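# Refit the band over corner guard and carton

## Task

Slip the band back around the carton so it passes over both the square and the corner guard; at the end the guard must sit in its proper spot and the carton must rest flat and level.

## Robot and tools

Robot: two arms, left_arm and right_arm, each a six-joint arm with a parallel two-finger gripper. They face each other across the table; left_arm's base is on the +y side of the scene. Scene frame: origin at table centre, table top at z = +0.020 m, +z up. Base poses in the scene frame: left_arm (+0.044, +0.465, +0.125), quat_wxyz (+0.706, 0, 0, -0.708); right_arm (-0.029, -0.458, +0.137), quat_wxyz (+0.703, 0, 0, +0.711). Each hand's reported pose, velocity and targets are in that arm's own base frame; fixed cameras and the table use the scene frame. Fingers point along the gripper's +x and close along its y. end_effector_position is the point between the fingers, 3 to 4 cm short of the tips; only the last 1.5 cm of each finger face is flat.

Row format (used by execute_actions and move): 14 numbers, each in [-1, 1]: dx, dy, dz, rx, ry, rz, opening for left_arm, then the same seven for right_arm. Always send all 14 even if one arm is idle. dx..rz are an offset, not a pose: they count from that arm's current Hand target, along the Hand target's own axes. Scale: 1.0 = 0.6 m or 180 degrees; rx, ry, rz form one rotation vector. Opening is absolute: +1 fully open (0.080 m), -1 fully closed; empty fingers meet near -0.78. A 0 opening is a real command, so resend the present opening to leave a gripper alone. Closing fully takes at least about 0.6 s.

execute_actions(actions, cameras): actions is a list of actions; each action is up to 15 rows, one per 1/30 s step, and a short action repeats its last row. Every row in an action counts from the Hand target at that action's start, so repeating an offset keeps moving further. Send all-zero pose numbers to re-command the current Hand target. An empty actions list returns images and full status. cameras: names, ["all"], or []; an unknown name invalidates the call.

move(target, speed, blend, opening_speed, grip_force, blocking, cameras): target is one 14-number row or a list of up to 15 rows; every row counts from the same starting Hand targets, not from the previous row. speed in m/s, 0.002 to 4.3 (default 0.25), turns at twice that in rad/s; one value or one per target. blend in m rounds corners of a list (0 = stop at each). opening_speed, at least 0.2 per second on the -1..+1 scale, ramps fingers. grip_force 8 to 34 N per pad, one number or one per arm; it persists. blocking=false returns early while the move runs. Moves cap at 10 s. Paths are straight lines that ignore obstacles and the other arm; avoid paths near an arm's own base. The result adds a move: line: done, off_target, moving, held, blocked or fault, plus limits (paced = pose clipped; held = steps withheld). blocked means the gripper stopped far from its command, likely against something.

wait(seconds 0 to 10) lets time run; stop brakes a running move; zoom_image(camera, region [x0,y0,x1,y1] px, max 504x504) enlarges the latest image of cam_high, cam_low, cam_left_wrist or cam_right_wrist; read_manual gives licence text only; finished_scene(scene 1 or 2) ends the scene irreversibly.

Reading results: Hand target is the last commanded pose after clipping; the gripper often rests short of it, and the next command (even zeros) asks for it again; send the remaining gap as an offset if needed. The controller limits commanded orientation to 32 degrees from the measured one per step. grip_measured is the measured opening on the command scale (may be about 2 mm off; reads narrower under squeeze). To grasp, command about 0.08 below grip_measured at first contact. grip_effort_n is motor effort (negative = closing), not pad force. Joint torques and External joint torques hint at contact; "within noise" velocities mean the arm is still. MOTOR HOT appears at 50 °C; 95 °C triggers a hold. Torque limits (N m): waist 17.8, shoulder 22, elbow 22, wrist pitch 5.8, wrist yaw 5.78, wrist roll 5.42; reaching one stops that arm 10 s. Over-fast joints cause an OVER-SPEED fault.

Cameras: cam_high, cam_low (fixed), cam_left_wrist, cam_right_wrist, each 672x504; calibration data is given and may be slightly off.

Avoid: anything leaving the table, dropping or releasing moving parts, fast impacts, hard pushes into the table or fixed items, the arms touching each other or a gripper closing on the other's fingers, strain on wrist camera cables, stretched-out holding that heats motors. Loose objects may be nudged by outside pushes. Check position and tilt after each move and correct. Finish only when the band encircles carton and guard, guard in place, carton level.

Each tool is called as name([rows], argument=value, ...), one row to a line, values as JSON.

## Session

execute_actions(actions=[])

Scene clock: 0.00 s.
left_arm: end_effector_position=(+0.4284, +0.0384, +0.0866) grip_measured=+1.000 grip_effort_n=n/a end_effector_quat_wxyz=(+0.938, -0.162, +0.191, -0.239) | right_arm: end_effector_position=(+0.3418, +0.1296, +0.2249) grip_measured=+1.000 grip_effort_n=n/a end_effector_quat_wxyz=(+0.944, -0.123, +0.307, +0.009)
Joint positions: left_arm=[0.36 1.901 0.779 0.671 0.869 -0.071 0.08] | right_arm=[0.562 1.329 1.079 -0.476 0.503 0.122 0.08]
Joint velocities: within noise
Joint torques (N m): no reading
External joint torques (N m): no reading
Motor temperatures (°C): left_arm=[26 30 32 28 28 35] | right_arm=[28 29 29 35 29 31]
Heat: left arm: hottest wrist roll 35 °C (+0.0 °C/min); right arm: hottest wrist pitch 35 °C (+0.0 °C/min).
Hand target: left_arm +0.4288, +0.0385, +0.0878; +0.939, -0.161, +0.190, -0.239 | right_arm +0.3419, +0.1296, +0.2262; +0.944, -0.122, +0.305, +0.009
Tool commands: left_gripper/opening=+1.0 right_gripper/opening=+1.0

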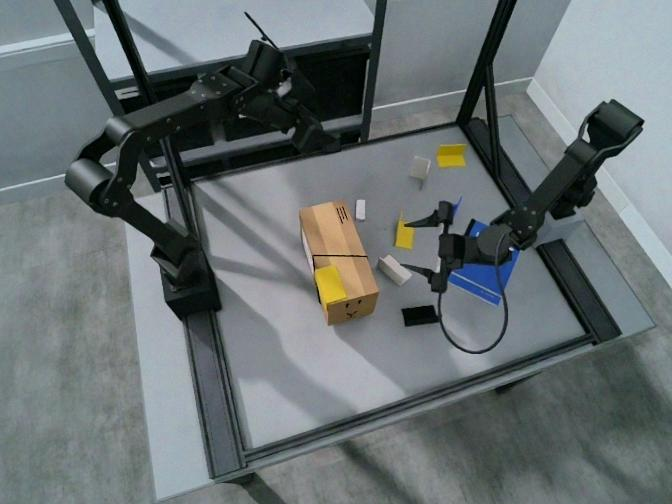

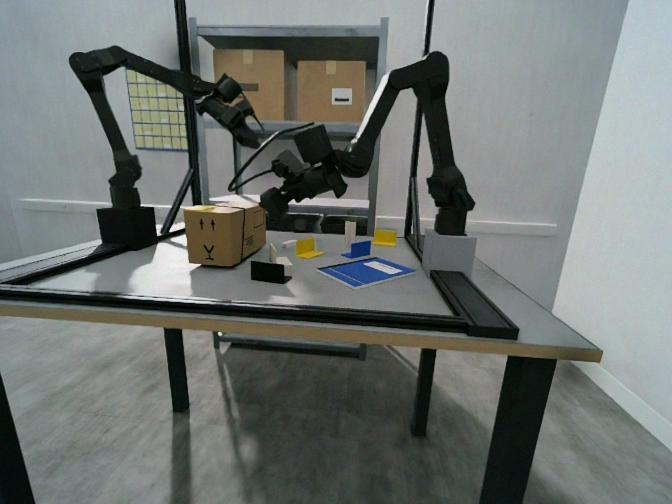

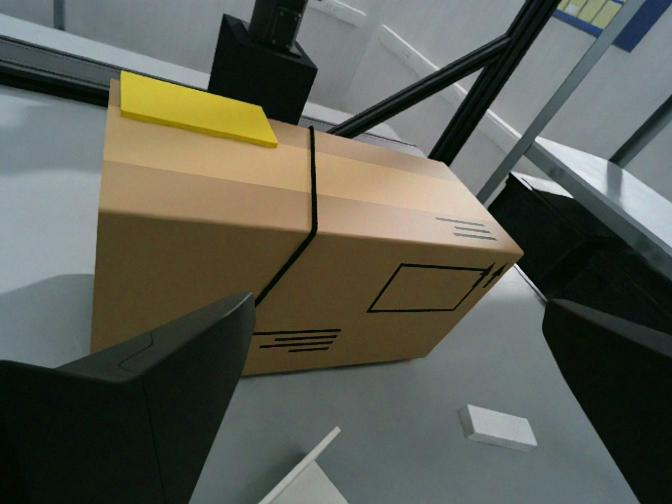

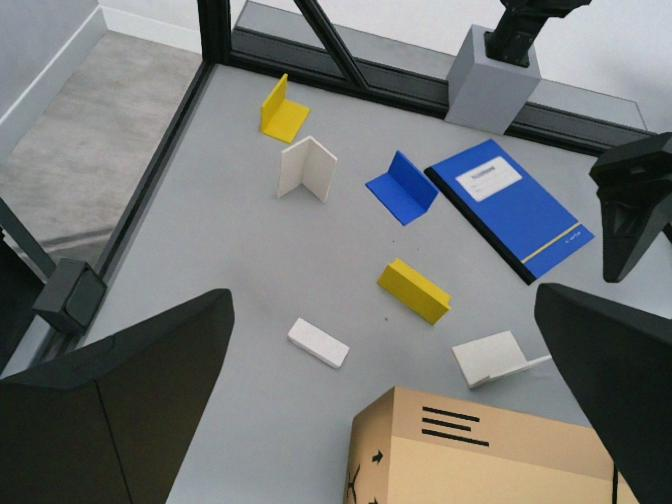

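zoom_image(camera="cam_high", region=[270, 170, 430, 350])

zoom_image(camera="cam_low", region=[160, 180, 300, 285])

zoom_image(camera="cam_left_wrist", region=[80, 50, 540, 390])

zoom_image(camera="cam_high", region=[370, 120, 540, 340])

Scaled by 2.800 from the camera's 672x504 image, which has a finer 960x720 frame.

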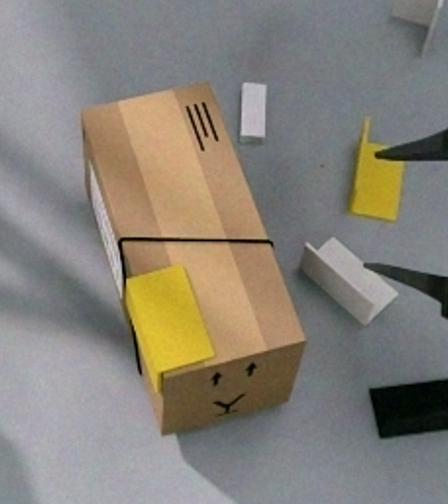

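Scaled by 3.600 from the camera's 672x504 image, which has a finer 960x720 frame.

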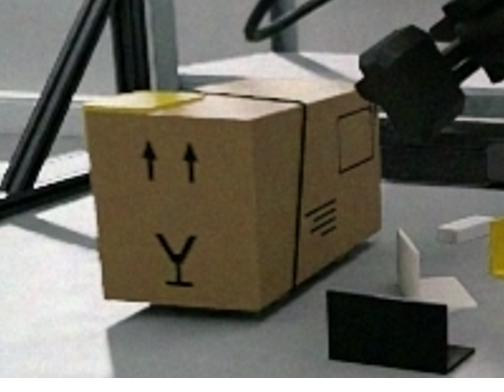

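Scaled by 1.096 from the camera's 672x504 image, which has a finer 960x720 frame.

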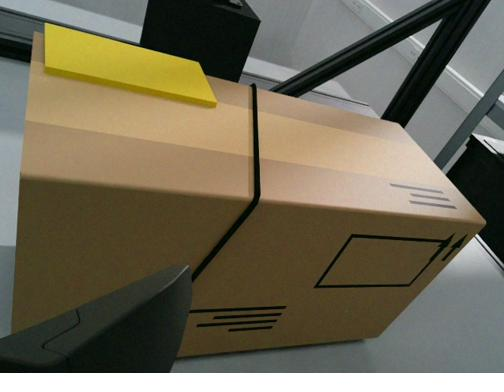

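Scaled by 2.291 from the camera's 672x504 image, which has a finer 960x720 frame.

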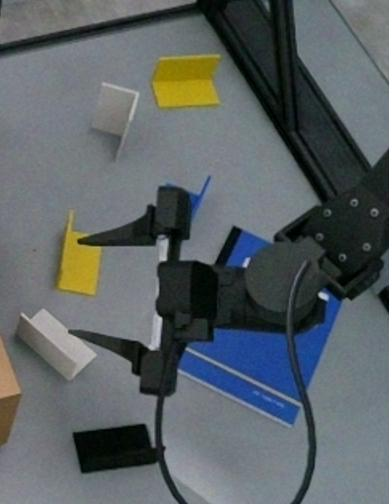

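move(target=[0,0,0,0,0,0,1,-0.0437,-0.2482,-0.3307,0.0767,-0.0321,0.0146,1], cameras=["all"])

Scene clock: 4.03 s.
left_arm: end_effector_position=(+0.4284, +0.0384, +0.0866) grip_measured=+1.000 grip_effort_n=-1.2 end_effector_quat_wxyz=(+0.938, -0.162, +0.191, -0.239) | right_arm: end_effector_position=(+0.2207, -0.0605, +0.1215) grip_measured=+1.000 grip_effort_n=2.1 end_effector_quat_wxyz=(+0.967, +0.000, +0.256, -0.002)
Joint positions: left_arm=[0.36 1.901 0.779 0.671 0.869 -0.071 0.08] | right_arm=[-0.586 0.588 0.286 -0.296 -0.497 -0.316 0.08]
Joint torques (N m): left_arm=[0 -7.48 4.63 1.26 0.24 0.06] | right_arm=[0.1 -0.11 5.7 1.03 -0.31 -0.17]
External joint torques (N m): left_arm=[-0.02 -0.09 -0.27 -0.19 0.02 0.04] | right_arm=[0.09 0.41 -1.27 -0.51 -0.13 -0.17]
Heat: left arm: hottest wrist roll 35 °C (+0.0 °C/min); right arm: hottest wrist pitch 35 °C (+0.0 °C/min).
Hand target: left_arm +0.4288, +0.0385, +0.0878; +0.939, -0.161, +0.190, -0.239 | right_arm +0.2201, -0.0601, +0.1192; +0.966, +0.000, +0.259, +0.000
Off the commanded pose: left_arm 0.001 m, 0 deg | right_arm 0.002 m, 0 deg.
move: done
camera_calibration:
cam_right_wrist: T_world_to_cam=[[0.0116442, -0.998795, -0.0476801, -0.0478495], [-0.778366, 0.0208792, -0.627463, 0.275204], [0.627702, 0.0444189, -0.777185, 0.0350199], [0, 0, 0, 1]] pos_world=[0.192785, -0.0550934, 0.197616]

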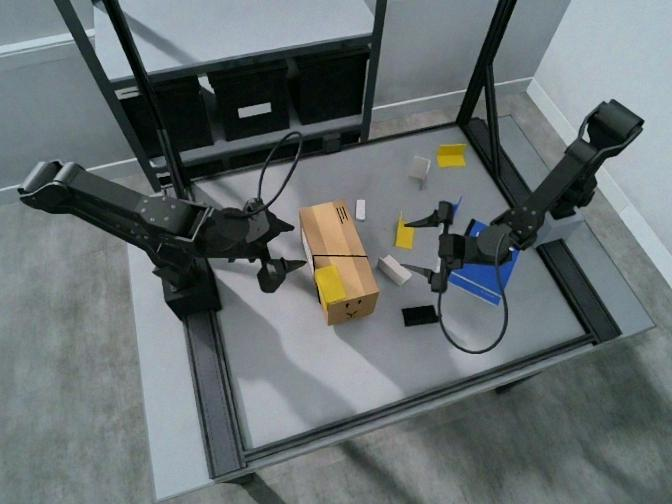

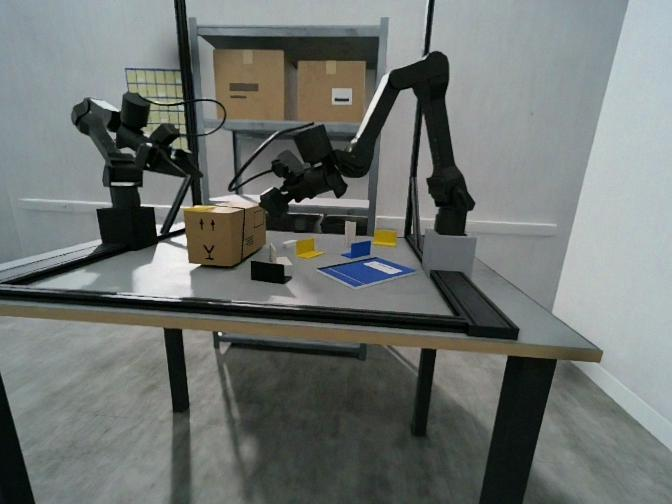

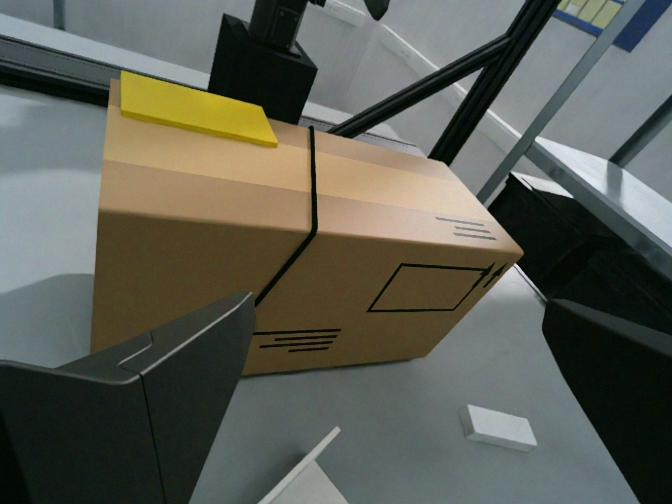

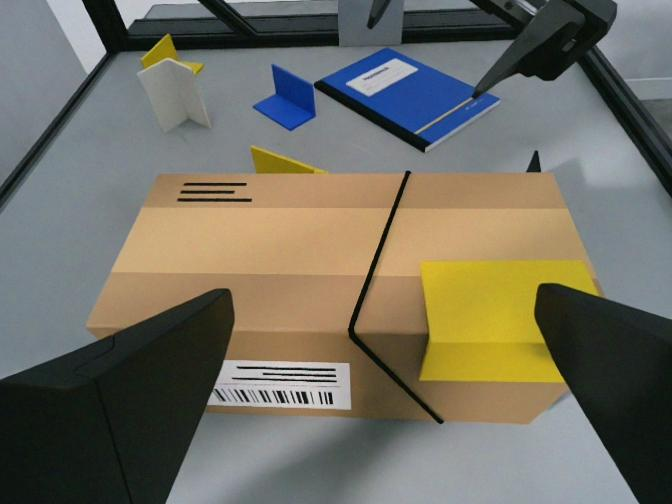

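zoom_image(camera="cam_right_wrist", region=[300, 150, 620, 440])

zoom_image(camera="cam_right_wrist", region=[70, 150, 620, 440])

Scaled by 1.575 from the camera's 672x504 image, which has a finer 960x720 frame.

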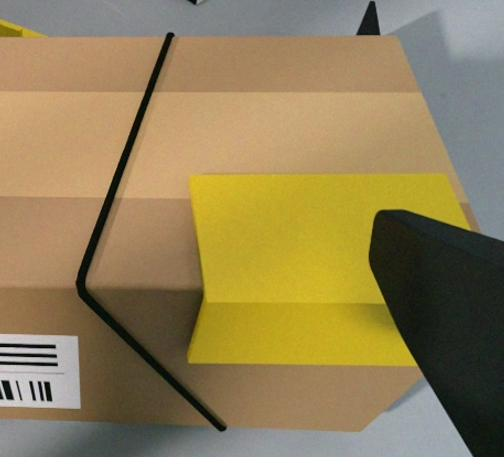

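Region (70, 150, 620, 440) is 550x290 pixels. A region can be at most 504 by 504 pixels.

zoom_image(camera="cam_high", region=[290, 190, 390, 330])

zoom_image(camera="cam_low", region=[180, 195, 280, 275])

zoom_image(camera="cam_left_wrist", region=[80, 60, 330, 260])

Scaled by 3.600 from the camera's 672x504 image, which has a finer 960x720 frame.

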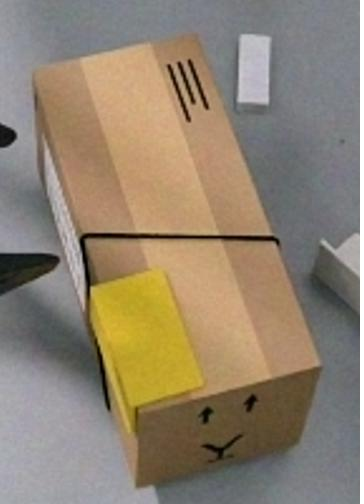

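Scaled by 5.040 from the camera's 672x504 image, which has a finer 960x720 frame.

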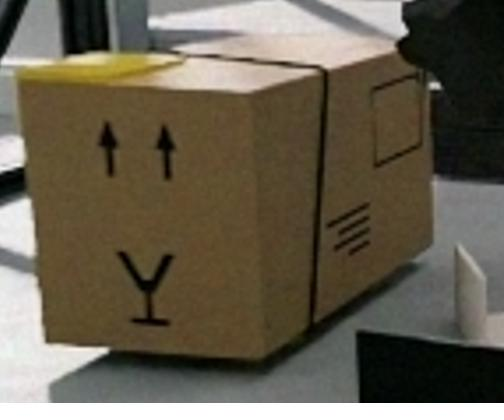

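Scaled by 2.016 from the camera's 672x504 image, which has a finer 960x720 frame.

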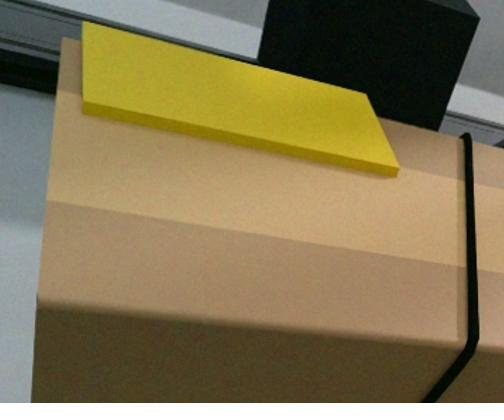

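move(target=[0,0,0,0,0,0,1,0.0093,0.0135,-0.0383,0,0.0833,0,0.11], cameras=["cam_right_wrist"])

zoom_image(camera="cam_right_wrist", region=[200, 200, 600, 500])

Scene clock: 7.50 s.
left_arm: end_effector_position=(+0.4284, +0.0384, +0.0866) grip_measured=+1.000 grip_effort_n=-1.2 end_effector_quat_wxyz=(+0.938, -0.162, +0.191, -0.239) | right_arm: end_effector_position=(+0.2119, -0.0516, +0.0933) grip_measured=+0.114 grip_effort_n=-16.0 end_effector_quat_wxyz=(+0.923, +0.001, +0.385, +0.000)
Joint positions: left_arm=[0.36 1.901 0.779 0.671 0.869 -0.071 0.08] | right_arm=[-0.454 0.724 0.374 -0.494 -0.314 -0.332 0.04]
Joint torques (N m): left_arm=[-0.02 -7.54 4.58 1.23 0.23 0.04] | right_arm=[0.27 -0.49 7.06 0.91 -0.13 0.05]
External joint torques (N m): left_arm=[-0.05 -0.16 -0.33 -0.21 0.02 0.02] | right_arm=[0.26 0.46 0.38 -0.44 0.03 0.05]
Heat: left arm: hottest wrist roll 35 °C (+0.0 °C/min); right arm: hottest wrist pitch 35 °C (+0.0 °C/min).
Hand target: left_arm +0.4288, +0.0385, +0.0878; +0.939, -0.161, +0.190, -0.239 | right_arm +0.2135, -0.0521, +0.0966; +0.924, +0.000, +0.383, +0.000
Off the commanded pose: left_arm 0.001 m, 0 deg | right_arm 0.004 m, 0 deg.
move: done
camera_calibration:
cam_right_wrist: T_world_to_cam=[[0.00141094, -0.998571, -0.0534206, -0.037505], [-0.918359, 0.0198472, -0.395251, 0.258348], [0.395747, 0.049617, -0.917018, 0.0806464], [0, 0, 0, 1]] pos_world=[0.205393, -0.0465803, 0.174063]
Images, in order (width x height): cam_right_wrist 672x504.

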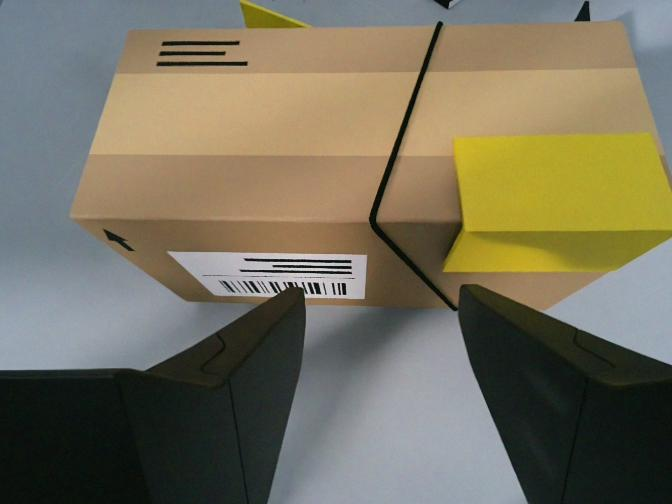

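Scaled by 1.260 from the camera's 672x504 image, which has a finer 960x720 frame.

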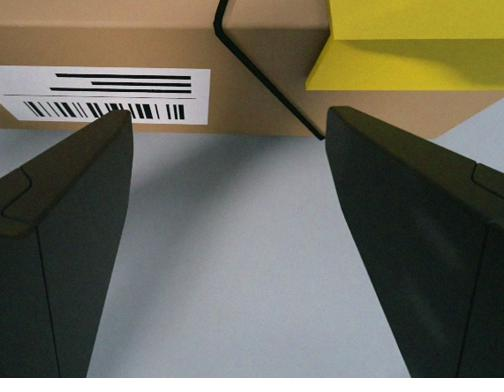

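move(target=[0,0,0,0,0,0,1,0.0496,-0.0015,0.01,0,0,0,0.11], speed=0.1, cameras=["cam_right_wrist","cam_low"])

zoom_image(camera="cam_low", region=[170, 140, 290, 275])

Scene clock: 9.10 s.
left_arm: end_effector_position=(+0.4284, +0.0384, +0.0866) grip_measured=+1.000 grip_effort_n=-0.7 end_effector_quat_wxyz=(+0.938, -0.162, +0.191, -0.239) | right_arm: end_effector_position=(+0.2398, -0.0538, +0.0831) grip_measured=+0.114 grip_effort_n=-16.0 end_effector_quat_wxyz=(+0.925, -0.004, +0.379, +0.000)
Joint positions: left_arm=[0.36 1.901 0.779 0.671 0.869 -0.071 0.08] | right_arm=[-0.382 0.893 0.367 -0.288 -0.266 -0.282 0.04]
Joint torques (N m): left_arm=[0 -7.44 4.64 1.29 0.23 0.03] | right_arm=[0.24 -1.16 5.12 1.21 -0.1 0.2]
External joint torques (N m): left_arm=[0 0.08 -0.36 -0.18 0.02 0.01] | right_arm=[0.24 0.61 -1.43 -0.17 0.03 0.2]
Heat: left arm: hottest wrist roll 35 °C (+0.0 °C/min); right arm: hottest wrist pitch 36 °C (+6.6 °C/min).
Hand target: left_arm +0.4288, +0.0385, +0.0878; +0.939, -0.161, +0.190, -0.239 | right_arm +0.2388, -0.0530, +0.0798; +0.924, +0.000, +0.383, +0.000
Off the commanded pose: left_arm 0.001 m, 0 deg | right_arm 0.004 m, 1 deg.
move: done
camera_calibration:
cam_right_wrist: T_world_to_cam=[[0.00571752, -0.999017, -0.0439595, -0.0420751], [-0.913289, 0.0126873, -0.407115, 0.279469], [0.407273, 0.0424754, -0.912318, 0.0568495], [0, 0, 0, 1]] pos_world=[0.232323, -0.0479942, 0.163791]
Images, in order (width x height): cam_low 672x504, cam_right_wrist 672x504.

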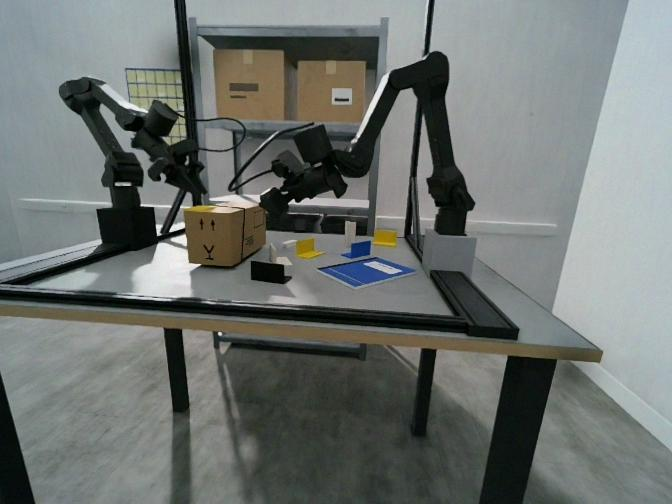

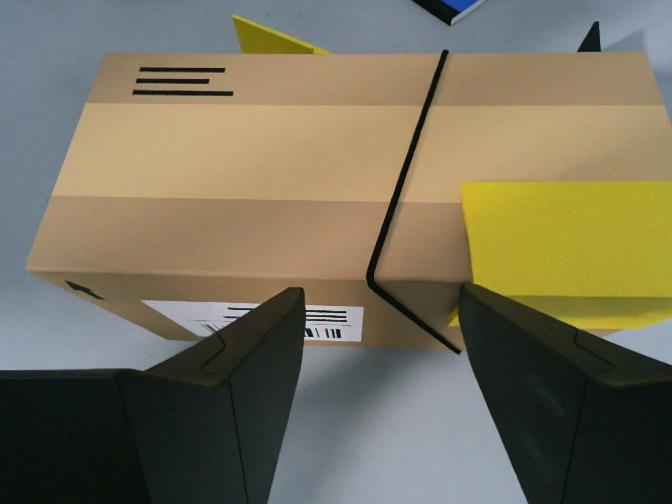

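Scaled by 3.733 from the camera's 672x504 image, which has a finer 960x720 frame.

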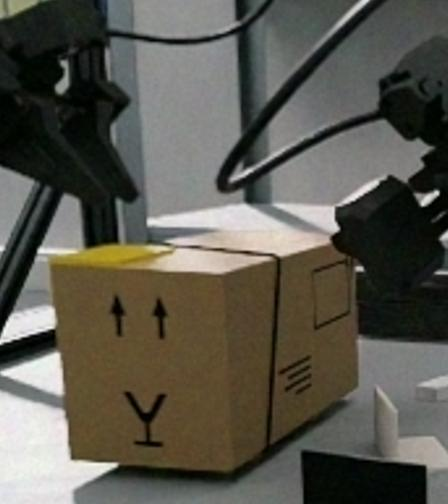

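move(target=[0,0,0,0,0,0,1,0.0407,0.0005,-0.014,0,0,0,-0.11], speed=0.08, cameras=["cam_right_wrist"])

zoom_image(camera="cam_right_wrist", region=[260, 200, 520, 400])

Scene clock: 10.57 s.
left_arm: end_effector_position=(+0.4284, +0.0384, +0.0866) grip_measured=+1.000 grip_effort_n=-1.6 end_effector_quat_wxyz=(+0.938, -0.162, +0.191, -0.239) | right_arm: end_effector_position=(+0.2515, -0.0537, +0.0600) grip_measured=-0.106 grip_effort_n=-16.0 end_effector_quat_wxyz=(+0.925, -0.004, +0.379, +0.000)
Joint positions: left_arm=[0.36 1.901 0.779 0.671 0.869 -0.071 0.08] | right_arm=[-0.353 1.021 0.311 -0.098 -0.246 -0.26 0.03]
Joint torques (N m): left_arm=[-0.02 -7.56 4.51 1.23 0.23 0.04] | right_arm=[0.26 -1.63 4.79 1.12 -0.09 0.2]
External joint torques (N m): left_arm=[-0.03 -0.04 -0.51 -0.26 0.02 0.02] | right_arm=[0.26 0.62 -1.49 -0.3 0.03 0.2]
Heat: left arm: hottest wrist roll 35 °C (+0.0 °C/min); right arm: hottest wrist pitch 36 °C (+5.7 °C/min).
Hand target: left_arm +0.4288, +0.0385, +0.0878; +0.939, -0.161, +0.190, -0.239 | right_arm +0.2501, -0.0527, +0.0566; +0.924, +0.000, +0.383, +0.000
Off the commanded pose: left_arm 0.001 m, 0 deg | right_arm 0.004 m, 1 deg.
move: done
camera_calibration:
cam_right_wrist: T_world_to_cam=[[0.00550934, -0.999009, -0.0441698, -0.0429762], [-0.913072, 0.0129857, -0.407592, 0.280687], [0.407761, 0.0425757, -0.912095, 0.0309007], [0, 0, 0, 1]] pos_world=[0.243924, -0.0478941, 0.140692]
Images, in order (width x height): cam_right_wrist 672x504.

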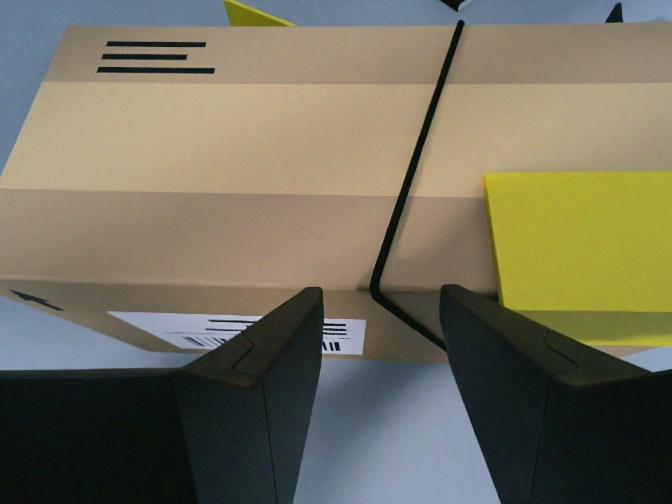

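Scaled by 1.938 from the camera's 672x504 image, which has a finer 960x720 frame.

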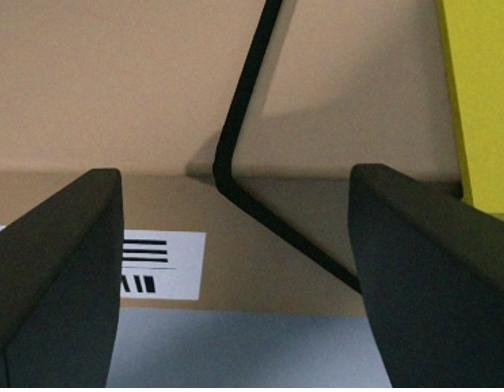

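move(target=[0,0,0,0,0,0,1,0.0067,0,0.002,0,0,0,-0.11], speed=0.05, cameras=["cam_right_wrist"])

zoom_image(camera="cam_right_wrist", region=[260, 200, 520, 400])

Scene clock: 11.77 s.
left_arm: end_effector_position=(+0.4284, +0.0384, +0.0866) grip_measured=+1.000 grip_effort_n=-0.7 end_effector_quat_wxyz=(+0.938, -0.162, +0.191, -0.239) | right_arm: end_effector_position=(+0.2547, -0.0534, +0.0571) grip_measured=-0.106 grip_effort_n=-16.0 end_effector_quat_wxyz=(+0.925, -0.004, +0.380, +0.000)
Joint positions: left_arm=[0.36 1.901 0.779 0.671 0.869 -0.071 0.08] | right_arm=[-0.345 1.05 0.311 -0.07 -0.24 -0.254 0.03]
Joint torques (N m): left_arm=[-0.08 -7.48 4.61 1.26 0.25 0.03] | right_arm=[0.25 -1.82 4.97 1.19 -0.09 0.2]
External joint torques (N m): left_arm=[-0.09 -0.03 -0.34 -0.2 0.04 0] | right_arm=[0.26 0.51 -1.19 -0.2 0.02 0.2]
Heat: left arm: hottest wrist roll 35 °C (+0.0 °C/min); right arm: hottest wrist pitch 36 °C (+5.1 °C/min).
Hand target: left_arm +0.4288, +0.0385, +0.0878; +0.939, -0.161, +0.190, -0.239 | right_arm +0.2538, -0.0527, +0.0546; +0.924, +0.000, +0.383, +0.000
Off the commanded pose: left_arm 0.001 m, 0 deg | right_arm 0.003 m, 1 deg.
move: done
camera_calibration:
cam_right_wrist: T_world_to_cam=[[0.00561431, -0.998977, -0.0448616, -0.0428503], [-0.913915, 0.0130825, -0.405694, 0.282462], [0.405866, 0.0432774, -0.912907, 0.0275136], [0, 0, 0, 1]] pos_world=[0.24722, -0.0476924, 0.137788]
Images, in order (width x height): cam_right_wrist 672x504.

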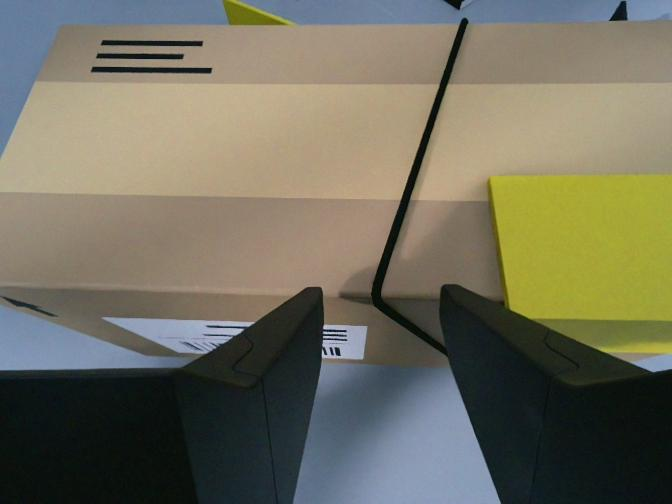

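Scaled by 1.938 from the camera's 672x504 image, which has a finer 960x720 frame.

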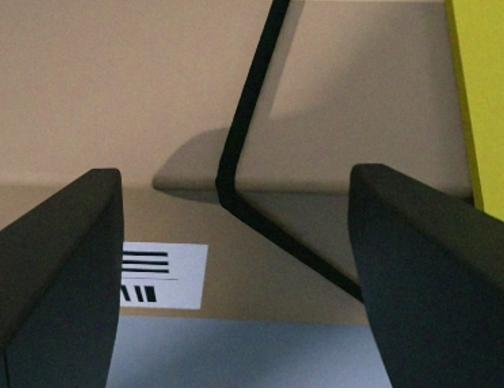

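move(target=[0,0,0,0,0,0,1,0.0033,0,0.0017,0,0,0,-0.11], speed=0.03, cameras=["cam_right_wrist"])

zoom_image(camera="cam_right_wrist", region=[260, 200, 520, 400])

Scene clock: 12.73 s.
left_arm: end_effector_position=(+0.4284, +0.0384, +0.0866) grip_measured=+1.000 grip_effort_n=-1.2 end_effector_quat_wxyz=(+0.938, -0.162, +0.191, -0.239) | right_arm: end_effector_position=(+0.2561, -0.0531, +0.0553) grip_measured=-0.106 grip_effort_n=-16.0 end_effector_quat_wxyz=(+0.925, -0.003, +0.381, +0.000)
Joint positions: left_arm=[0.36 1.901 0.779 0.671 0.869 -0.071 0.08] | right_arm=[-0.34 1.065 0.311 -0.057 -0.237 -0.25 0.03]
Joint torques (N m): left_arm=[0.1 -7.49 4.51 1.24 0.24 0.06] | right_arm=[0.27 -1.9 5.21 1.17 -0.09 0.18]
External joint torques (N m): left_arm=[0.12 -0.13 -0.36 -0.2 0.02 0.04] | right_arm=[0.27 0.52 -0.93 -0.23 0.03 0.18]
Heat: left arm: hottest wrist roll 35 °C (+0.0 °C/min); right arm: hottest wrist pitch 36 °C (+4.7 °C/min).
Hand target: left_arm +0.4288, +0.0385, +0.0878; +0.939, -0.161, +0.190, -0.239 | right_arm +0.2559, -0.0526, +0.0538; +0.924, +0.000, +0.383, +0.000
Off the commanded pose: left_arm 0.001 m, 0 deg | right_arm 0.002 m, 0 deg.
move: done
camera_calibration:
cam_right_wrist: T_world_to_cam=[[0.0055671, -0.998924, -0.0460471, -0.0425584], [-0.915067, 0.0134808, -0.403077, 0.283265], [0.403264, 0.0443802, -0.914007, 0.02611], [0, 0, 0, 1]] pos_world=[0.248914, -0.04749, 0.136083]
Images, in order (width x height): cam_right_wrist 672x504.

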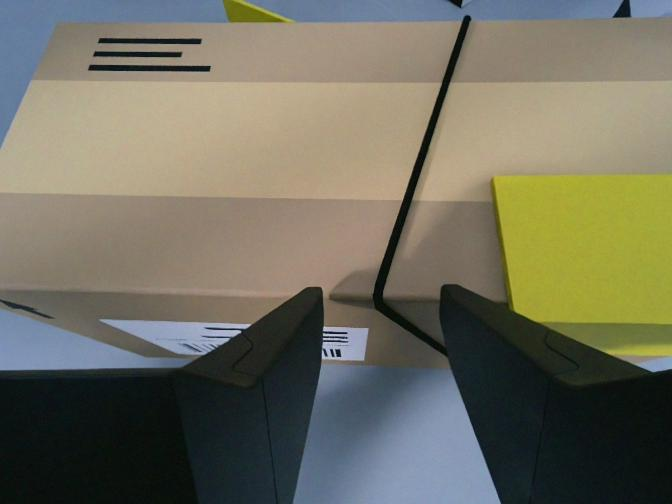

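Scaled by 1.938 from the camera's 672x504 image, which has a finer 960x720 frame.

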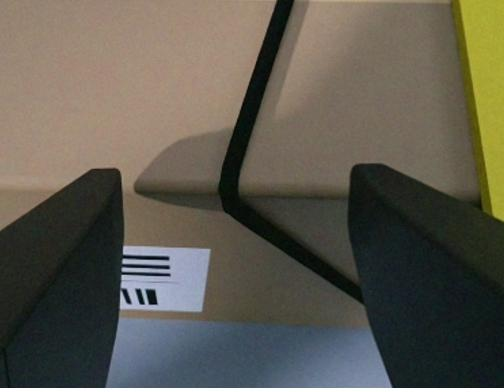

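move(target=[0,0,0,0,0,0,1,0.0042,0,0.001,0,0,0,-0.11], speed=0.03, cameras=["cam_right_wrist"])

zoom_image(camera="cam_right_wrist", region=[260, 200, 520, 400])

Scene clock: 14.13 s.
left_arm: end_effector_position=(+0.4284, +0.0384, +0.0866) grip_measured=+1.000 grip_effort_n=-1.6 end_effector_quat_wxyz=(+0.938, -0.162, +0.191, -0.239) | right_arm: end_effector_position=(+0.2580, -0.0531, +0.0536) grip_measured=-0.106 grip_effort_n=-16.0 end_effector_quat_wxyz=(+0.924, -0.003, +0.381, +0.000)
Joint positions: left_arm=[0.36 1.901 0.779 0.671 0.869 -0.071 0.08] | right_arm=[-0.336 1.082 0.311 -0.04 -0.234 -0.247 0.03]
Joint torques (N m): left_arm=[0.01 -7.54 4.58 1.24 0.25 0.02] | right_arm=[0.23 -1.89 5.31 1.19 -0.09 0.2]
External joint torques (N m): left_arm=[0.02 -0.17 -0.32 -0.21 0.04 0] | right_arm=[0.23 0.57 -0.72 -0.2 0.03 0.19]
Heat: left arm: hottest wrist roll 35 °C (+0.0 °C/min); right arm: hottest wrist pitch 36 °C (+4.2 °C/min).
Hand target: left_arm +0.4288, +0.0385, +0.0878; +0.939, -0.161, +0.190, -0.239 | right_arm +0.2581, -0.0527, +0.0525; +0.924, +0.000, +0.383, +0.000
Off the commanded pose: left_arm 0.001 m, 0 deg | right_arm 0.001 m, 0 deg.
move: done
camera_calibration:
cam_right_wrist: T_world_to_cam=[[0.00516204, -0.998908, -0.0464355, -0.0424925], [-0.915378, 0.0139735, -0.402353, 0.28432], [0.402562, 0.044583, -0.914306, 0.0240153], [0, 0, 0, 1]] pos_world=[0.250812, -0.0474897, 0.134381]
Images, in order (width x height): cam_right_wrist 672x504.

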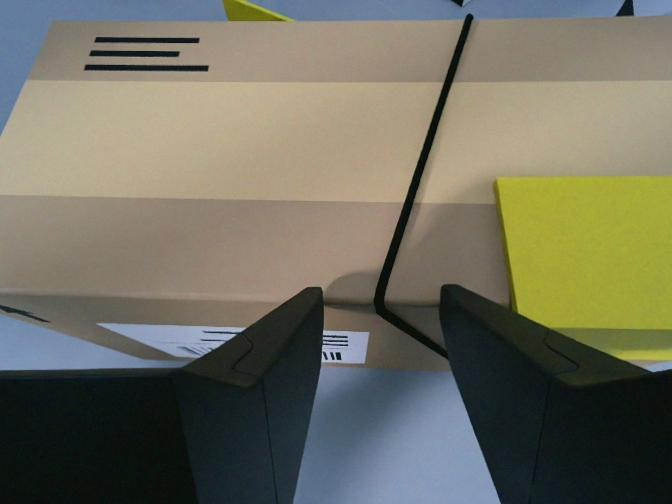

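Scaled by 1.938 from the camera's 672x504 image, which has a finer 960x720 frame.

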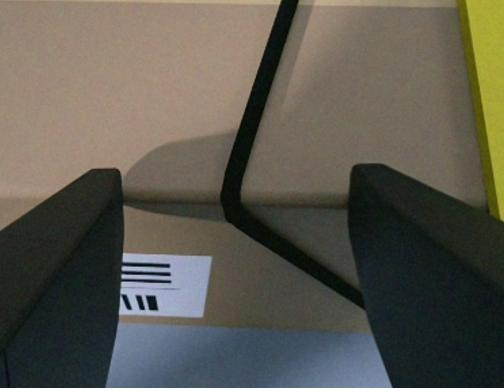

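move(target=[0,0,0,0,0,0,1,0,0,0,0,0,0,-1], opening_speed=0.8, cameras=["cam_right_wrist"])

zoom_image(camera="cam_right_wrist", region=[260, 200, 520, 400])

Scene clock: 15.63 s.
left_arm: end_effector_position=(+0.4284, +0.0384, +0.0866) grip_measured=+1.000 grip_effort_n=-0.7 end_effector_quat_wxyz=(+0.938, -0.162, +0.191, -0.239) | right_arm: end_effector_position=(+0.2580, -0.0529, +0.0535) grip_measured=-0.773 grip_effort_n=-19.3 end_effector_quat_wxyz=(+0.924, -0.003, +0.382, +0.001)
Joint positions: left_arm=[0.36 1.901 0.779 0.671 0.869 -0.071 0.08] | right_arm=[-0.335 1.083 0.311 -0.04 -0.234 -0.247 0]
Joint torques (N m): left_arm=[-0.05 -7.51 4.68 1.23 0.23 0.03] | right_arm=[0.22 -1.91 5.31 1.2 -0.09 0.19]
External joint torques (N m): left_arm=[-0.03 -0.09 -0.24 -0.23 0.01 0.01] | right_arm=[0.22 0.52 -0.66 -0.16 0.02 0.19]
Heat: left arm: hottest wrist roll 35 °C (+0.0 °C/min); right arm: hottest wrist pitch 37 °C (+7.7 °C/min).
Hand target: left_arm +0.4288, +0.0385, +0.0878; +0.939, -0.161, +0.190, -0.239 | right_arm +0.2581, -0.0526, +0.0525; +0.924, +0.000, +0.383, +0.000
Off the commanded pose: left_arm 0.001 m, 0 deg | right_arm 0.001 m, 0 deg.
move: done
camera_calibration:
cam_right_wrist: T_world_to_cam=[[0.00594376, -0.9989, -0.0465208, -0.0425808], [-0.915502, 0.0132788, -0.402094, 0.284334], [0.402269, 0.0449799, -0.914416, 0.0239857], [0, 0, 0, 1]] pos_world=[0.250913, -0.0473884, 0.134281]
Images, in order (width x height): cam_right_wrist 672x504.

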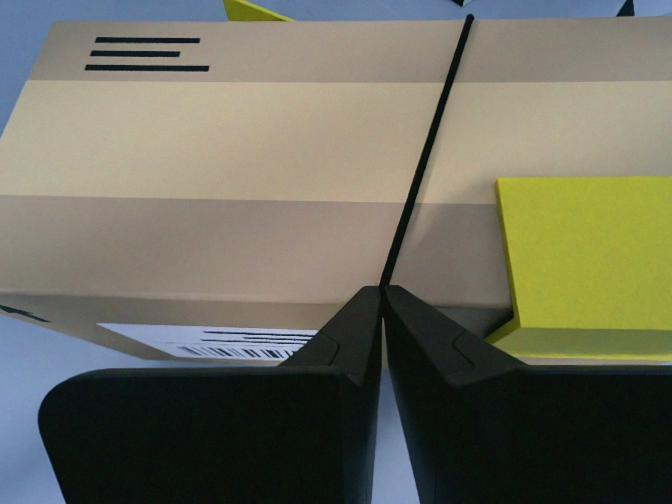

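Scaled by 1.938 from the camera's 672x504 image, which has a finer 960x720 frame.

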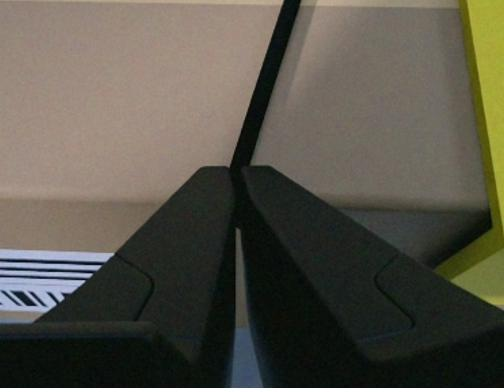

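move(target=[0,0,0,0,0,0,1,-0.0133,0,0,0,0,0,-1], speed=0.03, cameras=["cam_right_wrist"])

zoom_image(camera="cam_right_wrist", region=[260, 200, 520, 400])

Scene clock: 16.67 s.
left_arm: end_effector_position=(+0.4284, +0.0384, +0.0866) grip_measured=+1.000 grip_effort_n=-1.2 end_effector_quat_wxyz=(+0.938, -0.162, +0.191, -0.239) | right_arm: end_effector_position=(+0.2515, -0.0522, +0.0552) grip_measured=-0.774 grip_effort_n=-16.0 end_effector_quat_wxyz=(+0.922, +0.001, +0.387, -0.001)
Joint positions: left_arm=[0.36 1.901 0.779 0.671 0.869 -0.071 0.08] | right_arm=[-0.343 1.043 0.311 -0.094 -0.237 -0.247 0]
Joint torques (N m): left_arm=[-0.08 -7.36 4.85 1.25 0.25 0.06] | right_arm=[-0.16 -3.27 5.78 0.91 -0.27 -0.06]
External joint torques (N m): left_arm=[-0.08 0.09 -0.11 -0.21 0.04 0.04] | right_arm=[-0.14 -0.94 -0.43 -0.49 -0.15 -0.07]
Heat: left arm: hottest wrist roll 35 °C (+0.0 °C/min); right arm: hottest wrist pitch 37 °C (+7.2 °C/min).
Hand target: left_arm +0.4288, +0.0385, +0.0878; +0.939, -0.161, +0.190, -0.239 | right_arm +0.2525, -0.0526, +0.0581; +0.924, +0.000, +0.383, +0.000
Off the commanded pose: left_arm 0.001 m, 0 deg | right_arm 0.003 m, 1 deg.
move: done
camera_calibration:
cam_right_wrist: T_world_to_cam=[[-0.000211578, -0.998576, -0.0533529, -0.0398042], [-0.920417, 0.0210522, -0.390371, 0.28005], [0.390938, 0.0490243, -0.91911, 0.0313954], [0, 0, 0, 1]] pos_world=[0.245481, -0.0471823, 0.136056]
Images, in order (width x height): cam_right_wrist 672x504.

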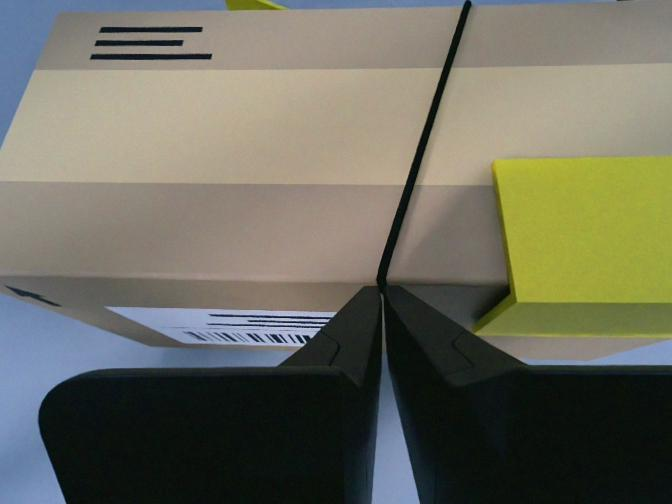

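Scaled by 1.938 from the camera's 672x504 image, which has a finer 960x720 frame.

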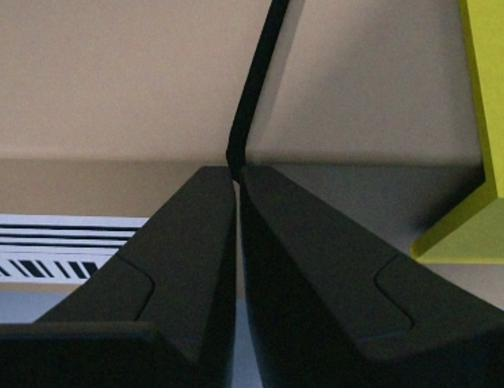

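move(target=[0,0,0,0,0,0,1,-0.02,0,0,0,0,0,-1], speed=0.04, cameras=["cam_right_wrist","cam_high"])

zoom_image(camera="cam_right_wrist", region=[260, 200, 520, 400])

zoom_image(camera="cam_high", region=[270, 200, 400, 330])

Scene clock: 17.87 s.
left_arm: end_effector_position=(+0.4284, +0.0384, +0.0866) grip_measured=+1.000 grip_effort_n=-1.6 end_effector_quat_wxyz=(+0.938, -0.162, +0.191, -0.239) | right_arm: end_effector_position=(+0.2415, -0.0517, +0.0612) grip_measured=-0.774 grip_effort_n=-16.0 end_effector_quat_wxyz=(+0.921, +0.004, +0.390, -0.001)
Joint positions: left_arm=[0.36 1.901 0.779 0.671 0.869 -0.071 0.08] | right_arm=[-0.362 0.966 0.313 -0.183 -0.25 -0.258 0]
Joint torques (N m): left_arm=[0.09 -7.54 4.57 1.26 0.22 0.02] | right_arm=[-0.13 -2.73 6.66 0.85 -0.29 -0.16]
External joint torques (N m): left_arm=[0.09 -0.04 -0.43 -0.22 0.01 0] | right_arm=[-0.12 -0.75 0.3 -0.53 -0.16 -0.17]
Heat: left arm: hottest wrist roll 35 °C (+0.0 °C/min); right arm: hottest wrist pitch 37 °C (+6.7 °C/min).
Hand target: left_arm +0.4288, +0.0385, +0.0878; +0.939, -0.161, +0.190, -0.239 | right_arm +0.2440, -0.0527, +0.0667; +0.924, +0.000, +0.383, +0.000
Off the commanded pose: left_arm 0.001 m, 0 deg | right_arm 0.006 m, 1 deg.
move: done
camera_calibration:
cam_right_wrist: T_world_to_cam=[[-0.00333524, -0.99831, -0.0580121, -0.0378642], [-0.922671, 0.0254404, -0.384749, 0.273603], [0.385575, 0.0522428, -0.921196, 0.042413], [0, 0, 0, 1]] pos_world=[0.235966, -0.0469766, 0.142142]
Images, in order (width x height): cam_high 672x504, cam_right_wrist 672x504.

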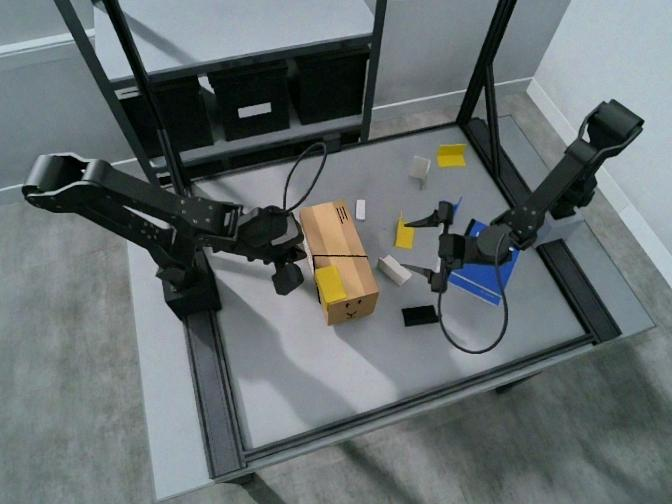

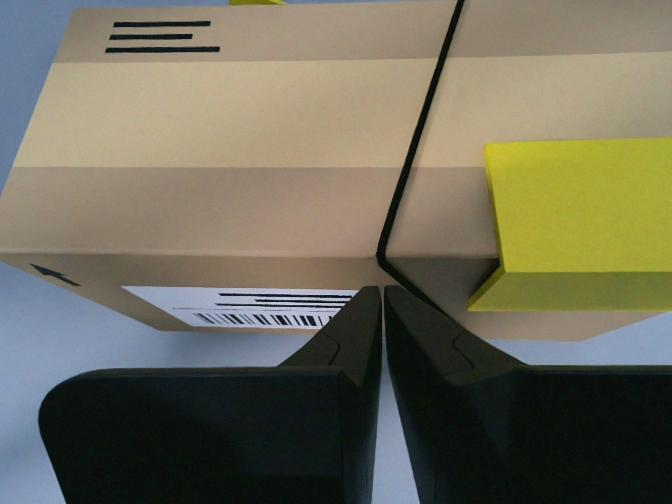

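Scaled by 1.938 from the camera's 672x504 image, which has a finer 960x720 frame.

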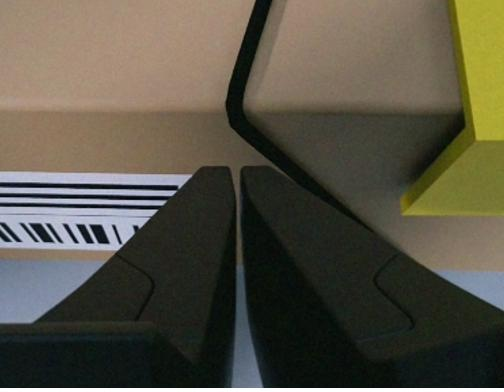

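Scaled by 3.877 from the camera's 672x504 image, which has a finer 960x720 frame.

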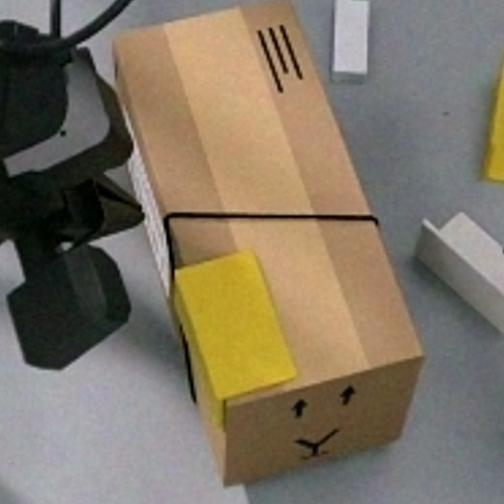

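move([
  [0,0,0,0,0,0,1,-0.0354,0,0.0354,0,0,0,-0.245],
  [0,0,0,0,0,0,1,0.0343,-0.0138,0.1048,0.0948,0.2476,-0.0392,-0.245],
], speed=0.15, blend=0.02, cameras=["cam_right_wrist","cam_high"])

Scene clock: 22.63 s.
left_arm: end_effector_position=(+0.4284, +0.0384, +0.0866) grip_measured=+1.000 grip_effort_n=-1.6 end_effector_quat_wxyz=(+0.938, -0.162, +0.191, -0.239) | right_arm: end_effector_position=(+0.3010, -0.0610, +0.0973) grip_measured=-0.249 grip_effort_n=19.8 end_effector_quat_wxyz=(+0.700, +0.110, +0.697, -0.109)
Joint positions: left_arm=[0.36 1.901 0.779 0.671 0.869 -0.071 0.08] | right_arm=[-0.201 1.718 1.282 -1.13 -0.002 0.109 0.024]
Joint torques (N m): left_arm=[0.03 -7.41 4.71 1.23 0.18 0.02] | right_arm=[0.26 -5.99 5.88 0.05 0.02 0.18]
External joint torques (N m): left_arm=[0.03 -0.04 -0.19 -0.22 -0.03 0] | right_arm=[0.27 0.81 0.19 -0.32 0.02 0.18]
Heat: left arm: hottest wrist roll 35 °C (+0.0 °C/min); right arm: hottest wrist pitch 37 °C (+5.3 °C/min).
Hand target: left_arm +0.4288, +0.0385, +0.0878; +0.939, -0.161, +0.190, -0.239 | right_arm +0.3030, -0.0609, +0.0965; +0.699, +0.111, +0.698, -0.111
Off the commanded pose: left_arm 0.001 m, 0 deg | right_arm 0.002 m, 0 deg.
move: done; blend cut to 0.015 m at target 1
camera_calibration:
cam_right_wrist: T_world_to_cam=[[-0.337521, -0.940453, -0.0403518, 0.0575586], [-0.882419, 0.301186, 0.361418, 0.274678], [-0.327743, 0.157593, -0.93153, 0.275375], [0, 0, 0, 1]] pos_world=[0.352061, -0.0719952, 0.159569]
Images, in order (width x height): cam_high 672x504, cam_right_wrist 672x504.

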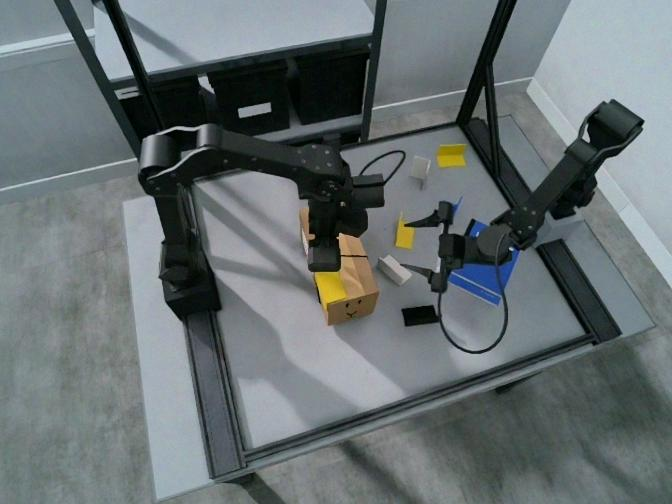

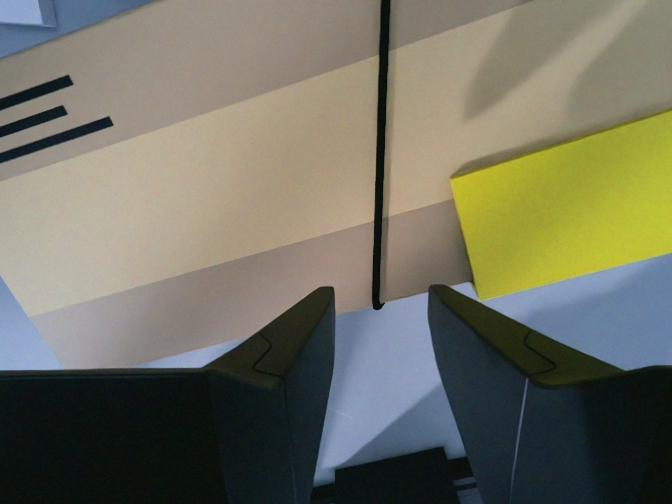

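move(target=[0,0,0,0,0,0,1,0.045,-0.0033,0,0,0,0,-0.245], speed=0.06, cameras=["cam_right_wrist"])

zoom_image(camera="cam_right_wrist", region=[260, 200, 520, 400])

Scene clock: 24.00 s.
left_arm: end_effector_position=(+0.4284, +0.0384, +0.0866) grip_measured=+1.000 grip_effort_n=-1.6 end_effector_quat_wxyz=(+0.938, -0.162, +0.191, -0.239) | right_arm: end_effector_position=(+0.3043, -0.0623, +0.0741) grip_measured=-0.249 grip_effort_n=19.8 end_effector_quat_wxyz=(+0.704, +0.110, +0.693, -0.110)
Joint positions: left_arm=[0.36 1.901 0.779 0.671 0.869 -0.071 0.08] | right_arm=[-0.203 1.744 1.217 -1.029 -0.001 0.109 0.024]
Joint torques (N m): left_arm=[0.08 -7.65 4.5 1.27 0.24 0.05] | right_arm=[-0.1 -6.16 4.21 0.32 0.03 0]
External joint torques (N m): left_arm=[0.08 -0.24 -0.42 -0.19 0.03 0.02] | right_arm=[-0.09 0.69 -1.36 -0.06 0.02 0]
Heat: left arm: hottest wrist roll 35 °C (+0.0 °C/min); right arm: hottest wrist pitch 37 °C (+5.0 °C/min).
Hand target: left_arm +0.4288, +0.0385, +0.0878; +0.939, -0.161, +0.190, -0.239 | right_arm +0.3025, -0.0629, +0.0696; +0.699, +0.111, +0.698, -0.111
Off the commanded pose: left_arm 0.001 m, 0 deg | right_arm 0.005 m, 1 deg.
move: done
camera_calibration:
cam_right_wrist: T_world_to_cam=[[-0.338884, -0.939915, -0.0414438, 0.0569773], [-0.885542, 0.303783, 0.35147, 0.288216], [-0.317762, 0.155808, -0.935281, 0.252226], [0, 0, 0, 1]] pos_world=[0.354684, -0.0733001, 0.136964]
Images, in order (width x height): cam_right_wrist 672x504.

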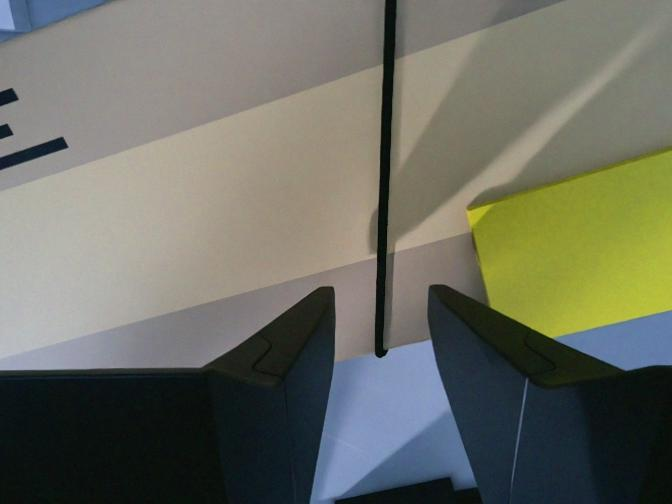

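Scaled by 1.938 from the camera's 672x504 image, which has a finer 960x720 frame.

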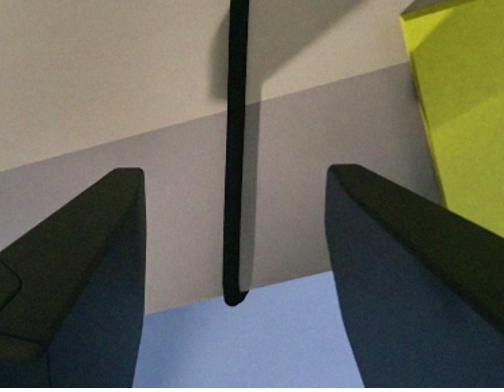

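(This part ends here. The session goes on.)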